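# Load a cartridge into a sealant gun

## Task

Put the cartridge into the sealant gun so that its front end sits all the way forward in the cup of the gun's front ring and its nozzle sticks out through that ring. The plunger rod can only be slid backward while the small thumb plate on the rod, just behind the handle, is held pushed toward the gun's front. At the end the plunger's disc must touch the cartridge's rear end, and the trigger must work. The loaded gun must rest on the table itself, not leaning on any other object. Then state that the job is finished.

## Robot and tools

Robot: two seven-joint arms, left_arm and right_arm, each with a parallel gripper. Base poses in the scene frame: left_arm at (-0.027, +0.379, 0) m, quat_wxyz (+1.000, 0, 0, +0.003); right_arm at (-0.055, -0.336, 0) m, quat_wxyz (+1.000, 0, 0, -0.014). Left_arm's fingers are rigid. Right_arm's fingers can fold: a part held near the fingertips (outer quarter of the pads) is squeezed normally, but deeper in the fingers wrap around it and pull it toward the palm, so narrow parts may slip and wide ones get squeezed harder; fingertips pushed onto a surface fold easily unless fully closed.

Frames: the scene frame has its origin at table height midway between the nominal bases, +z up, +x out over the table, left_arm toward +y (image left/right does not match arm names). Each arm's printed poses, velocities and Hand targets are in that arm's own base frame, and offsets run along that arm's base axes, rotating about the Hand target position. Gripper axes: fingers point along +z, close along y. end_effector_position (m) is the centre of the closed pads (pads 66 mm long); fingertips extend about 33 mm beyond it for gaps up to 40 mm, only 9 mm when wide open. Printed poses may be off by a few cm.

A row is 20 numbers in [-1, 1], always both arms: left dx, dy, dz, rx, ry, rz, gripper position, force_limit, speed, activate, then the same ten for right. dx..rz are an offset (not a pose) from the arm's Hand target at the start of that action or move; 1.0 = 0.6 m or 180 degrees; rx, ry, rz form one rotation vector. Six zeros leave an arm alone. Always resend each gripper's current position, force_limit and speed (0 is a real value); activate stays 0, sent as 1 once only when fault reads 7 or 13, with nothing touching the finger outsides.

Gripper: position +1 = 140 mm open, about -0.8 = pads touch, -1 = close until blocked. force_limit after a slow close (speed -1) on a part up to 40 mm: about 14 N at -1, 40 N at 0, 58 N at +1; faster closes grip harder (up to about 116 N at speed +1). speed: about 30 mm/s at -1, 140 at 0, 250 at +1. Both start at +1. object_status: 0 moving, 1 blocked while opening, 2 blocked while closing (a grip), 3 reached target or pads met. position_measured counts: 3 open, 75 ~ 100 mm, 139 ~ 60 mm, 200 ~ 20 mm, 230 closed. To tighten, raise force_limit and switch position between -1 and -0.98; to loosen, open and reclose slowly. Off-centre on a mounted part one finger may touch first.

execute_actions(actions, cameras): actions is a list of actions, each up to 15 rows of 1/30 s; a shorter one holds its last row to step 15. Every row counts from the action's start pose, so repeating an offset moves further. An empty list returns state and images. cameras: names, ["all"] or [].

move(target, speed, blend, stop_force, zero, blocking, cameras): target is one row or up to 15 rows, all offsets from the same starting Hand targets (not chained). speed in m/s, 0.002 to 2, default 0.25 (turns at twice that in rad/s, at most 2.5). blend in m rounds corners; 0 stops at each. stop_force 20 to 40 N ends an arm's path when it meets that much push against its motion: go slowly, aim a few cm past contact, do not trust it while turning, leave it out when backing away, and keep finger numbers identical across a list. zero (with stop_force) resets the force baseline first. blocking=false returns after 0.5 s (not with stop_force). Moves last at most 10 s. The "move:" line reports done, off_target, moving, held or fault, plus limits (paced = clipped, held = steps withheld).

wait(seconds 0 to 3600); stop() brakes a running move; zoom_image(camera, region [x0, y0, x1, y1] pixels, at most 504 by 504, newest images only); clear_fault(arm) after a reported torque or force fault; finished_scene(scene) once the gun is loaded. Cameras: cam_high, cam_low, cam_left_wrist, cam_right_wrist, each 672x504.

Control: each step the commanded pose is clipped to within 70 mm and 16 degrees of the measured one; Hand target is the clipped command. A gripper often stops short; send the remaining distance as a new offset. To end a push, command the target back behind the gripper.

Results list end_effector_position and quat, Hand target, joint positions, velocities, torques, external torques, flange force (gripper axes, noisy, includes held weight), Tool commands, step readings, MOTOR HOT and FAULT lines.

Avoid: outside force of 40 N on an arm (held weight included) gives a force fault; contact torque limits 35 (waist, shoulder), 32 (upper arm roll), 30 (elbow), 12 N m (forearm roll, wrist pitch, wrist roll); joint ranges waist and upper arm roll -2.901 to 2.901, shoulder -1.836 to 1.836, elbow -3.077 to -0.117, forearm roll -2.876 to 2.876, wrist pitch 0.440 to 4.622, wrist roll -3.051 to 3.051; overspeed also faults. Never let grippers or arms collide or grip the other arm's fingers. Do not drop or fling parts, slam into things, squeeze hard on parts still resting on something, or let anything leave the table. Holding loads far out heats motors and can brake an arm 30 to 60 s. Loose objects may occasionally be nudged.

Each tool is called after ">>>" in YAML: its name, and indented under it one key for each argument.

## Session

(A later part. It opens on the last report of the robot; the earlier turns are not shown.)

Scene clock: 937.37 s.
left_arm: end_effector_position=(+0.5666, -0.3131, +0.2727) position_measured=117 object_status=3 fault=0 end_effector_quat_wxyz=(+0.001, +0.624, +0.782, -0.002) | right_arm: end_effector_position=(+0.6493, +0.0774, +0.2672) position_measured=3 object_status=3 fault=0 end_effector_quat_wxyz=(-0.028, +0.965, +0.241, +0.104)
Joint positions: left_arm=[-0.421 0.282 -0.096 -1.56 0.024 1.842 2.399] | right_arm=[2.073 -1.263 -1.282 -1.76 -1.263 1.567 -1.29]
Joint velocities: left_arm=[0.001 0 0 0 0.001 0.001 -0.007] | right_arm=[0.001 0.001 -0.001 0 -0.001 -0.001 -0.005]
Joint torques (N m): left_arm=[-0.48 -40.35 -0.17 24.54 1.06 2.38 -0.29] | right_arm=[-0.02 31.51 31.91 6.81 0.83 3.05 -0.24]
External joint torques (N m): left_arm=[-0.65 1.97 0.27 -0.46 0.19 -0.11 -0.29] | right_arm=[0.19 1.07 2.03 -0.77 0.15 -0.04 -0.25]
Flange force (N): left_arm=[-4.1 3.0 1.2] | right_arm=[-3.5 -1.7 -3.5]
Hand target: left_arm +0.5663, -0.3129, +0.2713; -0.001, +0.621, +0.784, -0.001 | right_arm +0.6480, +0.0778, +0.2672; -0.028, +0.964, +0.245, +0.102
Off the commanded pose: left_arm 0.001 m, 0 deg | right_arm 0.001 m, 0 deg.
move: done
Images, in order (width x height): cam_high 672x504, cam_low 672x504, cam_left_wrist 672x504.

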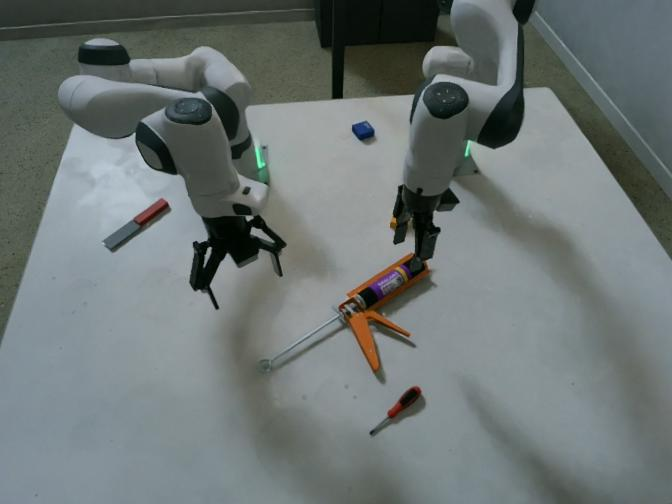

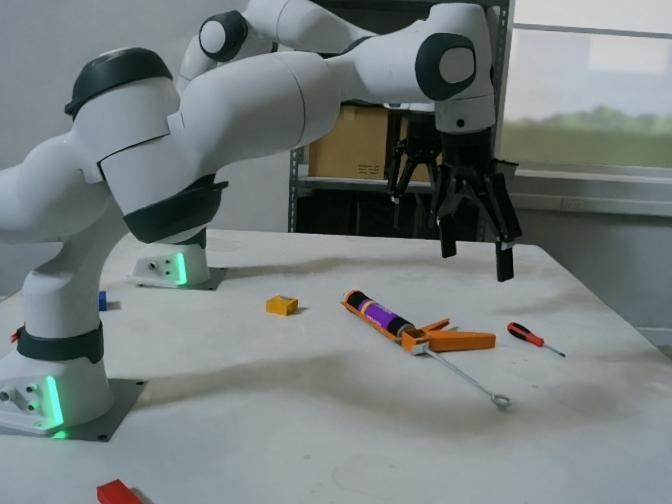

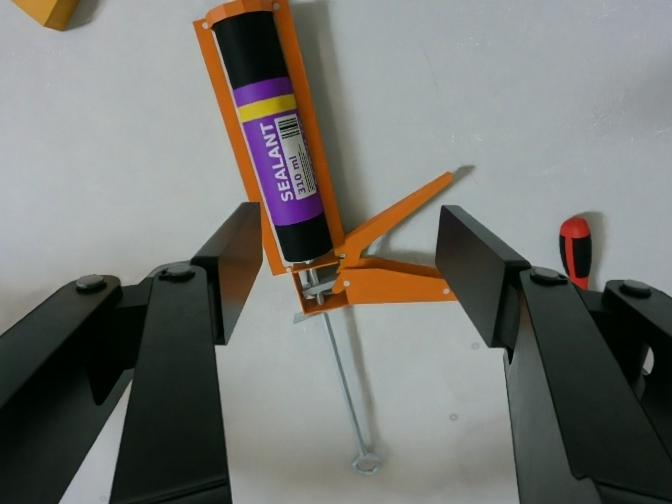

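>>> move:
  target: [-0.05,0.13,0.0,0,0,0,0.1,0,-1,0,0,0,0,0,0,0,1,-0.4,-1,0]
  speed: 0.2
  cameras: ["cam_high","cam_left_wrist","cam_low"]

>>> zoom_image:
  camera: "cam_left_wrist"
  region: [240, 60, 440, 260]

>>> zoom_image:
  camera: "cam_high"
  region: [320, 220, 460, 360]

Scene clock: 954.40 s.
left_arm: end_effector_position=(+0.5364, -0.2343, +0.2708) position_measured=117 object_status=3 fault=0 end_effector_quat_wxyz=(-0.002, +0.618, +0.786, -0.001) | right_arm: end_effector_position=(+0.6493, +0.0774, +0.2672) position_measured=3 object_status=3 fault=0 end_effector_quat_wxyz=(-0.028, +0.964, +0.242, +0.104)
Joint positions: left_arm=[-0.352 0.086 -0.062 -1.826 0.005 1.908 2.489] | right_arm=[2.073 -1.263 -1.282 -1.76 -1.263 1.567 -1.292]
Joint velocities: left_arm=[0.001 0.001 0 0.001 0 0 0.005] | right_arm=[within noise]
Joint torques (N m): left_arm=[-0.08 -35.29 -0.44 23.52 0.6 2.74 0.16] | right_arm=[-0.07 31.52 31.78 6.8 0.94 3.11 -0.23]
External joint torques (N m): left_arm=[0.04 0.41 -0.24 -1.29 -0.26 0.28 0.16] | right_arm=[-0.16 0.93 1.83 -0.62 0.24 0.01 -0.23]
Flange force (N): left_arm=[2.6 -3.2 3.5] | right_arm=[-3.9 -1.3 -3.3]
Hand target: left_arm +0.5363, -0.2349, +0.2713; -0.001, +0.621, +0.784, -0.001 | right_arm +0.6480, +0.0778, +0.2672; -0.028, +0.964, +0.245, +0.102
Off the commanded pose: left_arm 0.001 m, 0 deg | right_arm 0.001 m, 0 deg.
move: done
Images, in order (width x height): cam_high 672x504, cam_low 672x504, cam_left_wrist 672x504.

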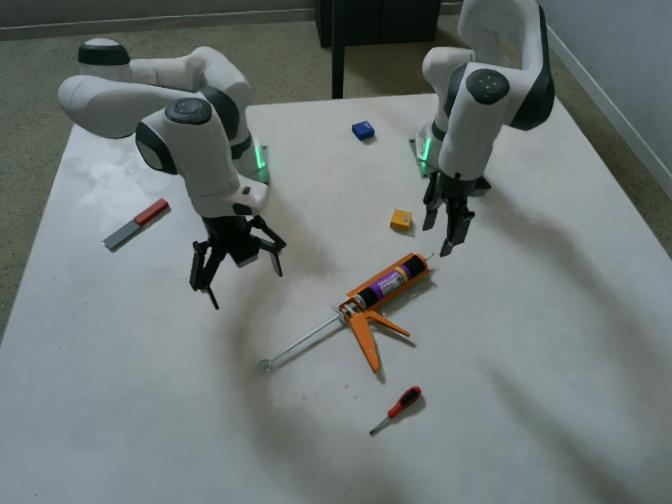

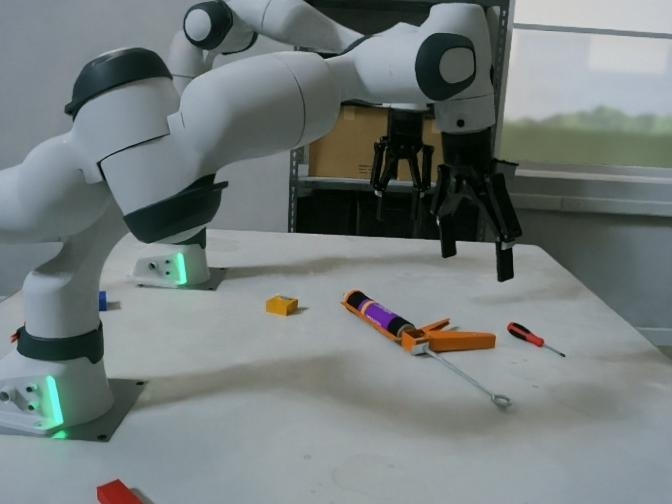

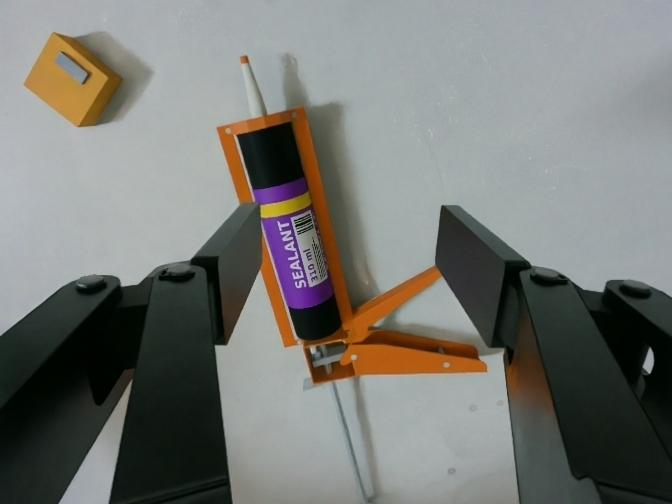

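Scaled by 2.520 from the camera's image (finer frame: 960x720).

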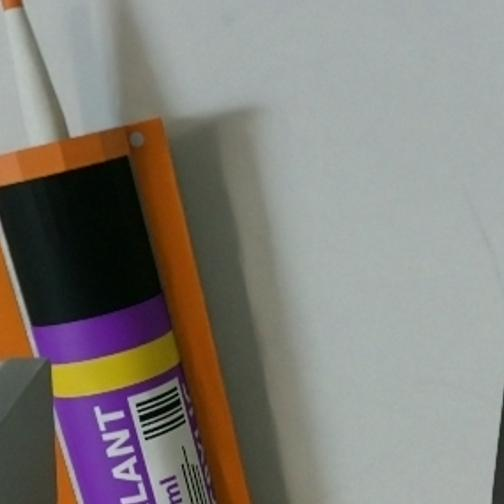

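Scaled by 3.600 from the camera's image (finer frame: 960x720).

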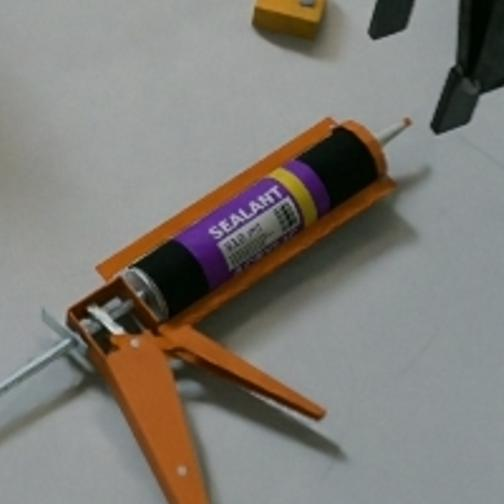

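>>> move:
  target: [-0.19,0.03,-0.1,0,0,0.03,0.1,0,-1,0,0,0,0,0,0,0,1,-0.4,-1,0]
  speed: 0.2
  cameras: ["cam_left_wrist","cam_high"]

>>> zoom_image:
  camera: "cam_left_wrist"
  region: [280, 0, 560, 240]

Scene clock: 987.43 s.
left_arm: end_effector_position=(+0.4223, -0.2167, +0.2110) position_measured=117 object_status=3 fault=0 end_effector_quat_wxyz=(-0.002, +0.587, +0.810, -0.001) | right_arm: end_effector_position=(+0.6493, +0.0774, +0.2672) position_measured=3 object_status=3 fault=0 end_effector_quat_wxyz=(-0.028, +0.964, +0.242, +0.104)
Joint positions: left_arm=[-0.369 -0.204 -0.1 -2.321 -0.025 2.113 2.372] | right_arm=[2.073 -1.263 -1.282 -1.76 -1.263 1.567 -1.292]
Joint velocities: left_arm=[0 -0.001 -0.001 0 -0.001 0 -0.005] | right_arm=[within noise]
Joint torques (N m): left_arm=[0.29 -24.67 -0.29 22.65 0.55 2.73 -0.25] | right_arm=[-0.04 31.56 31.83 6.74 0.94 3.12 -0.25]
External joint torques (N m): left_arm=[0.34 0.01 -0.64 -1.4 -0.22 0.26 -0.25] | right_arm=[-0.08 1.03 1.9 -0.72 0.25 0.01 -0.25]
Flange force (N): left_arm=[2.4 -3.7 3.0] | right_arm=[-4.0 -1.5 -3.4]
Hand target: left_arm +0.4223, -0.2169, +0.2113; -0.001, +0.583, +0.812, -0.001 | right_arm +0.6480, +0.0778, +0.2672; -0.028, +0.964, +0.245, +0.102
Off the commanded pose: left_arm 0.000 m, 1 deg | right_arm 0.001 m, 0 deg.
move: done
Images, in order (width x height): cam_high 672x504, cam_left_wrist 672x504.

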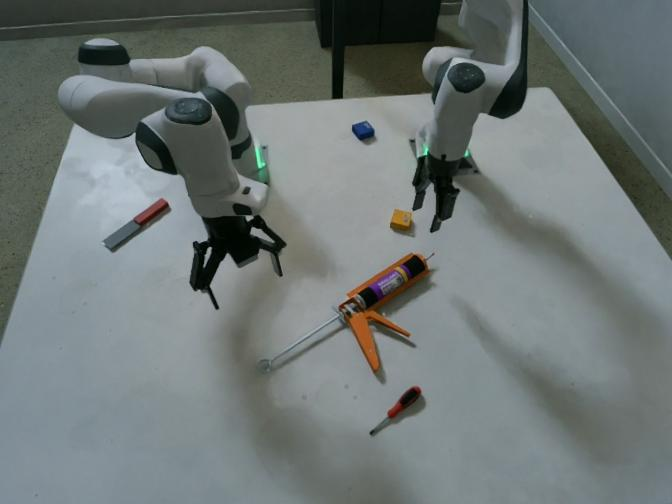

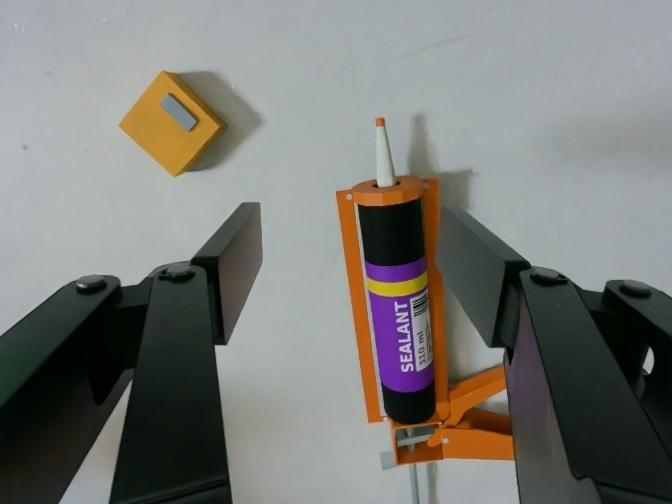

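Scaled by 1.800 from the camera's image (finer frame: 960x720).

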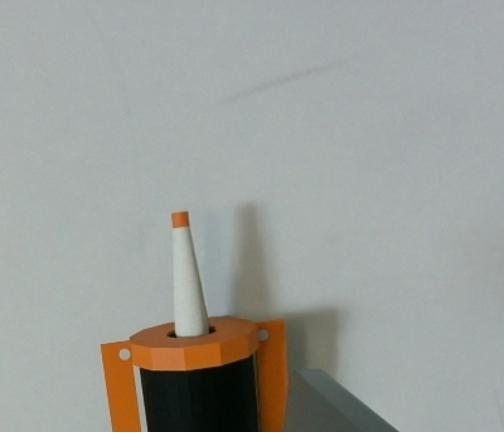

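>>> finished_scene:
  scene: 2

The scene is finished: the task was done.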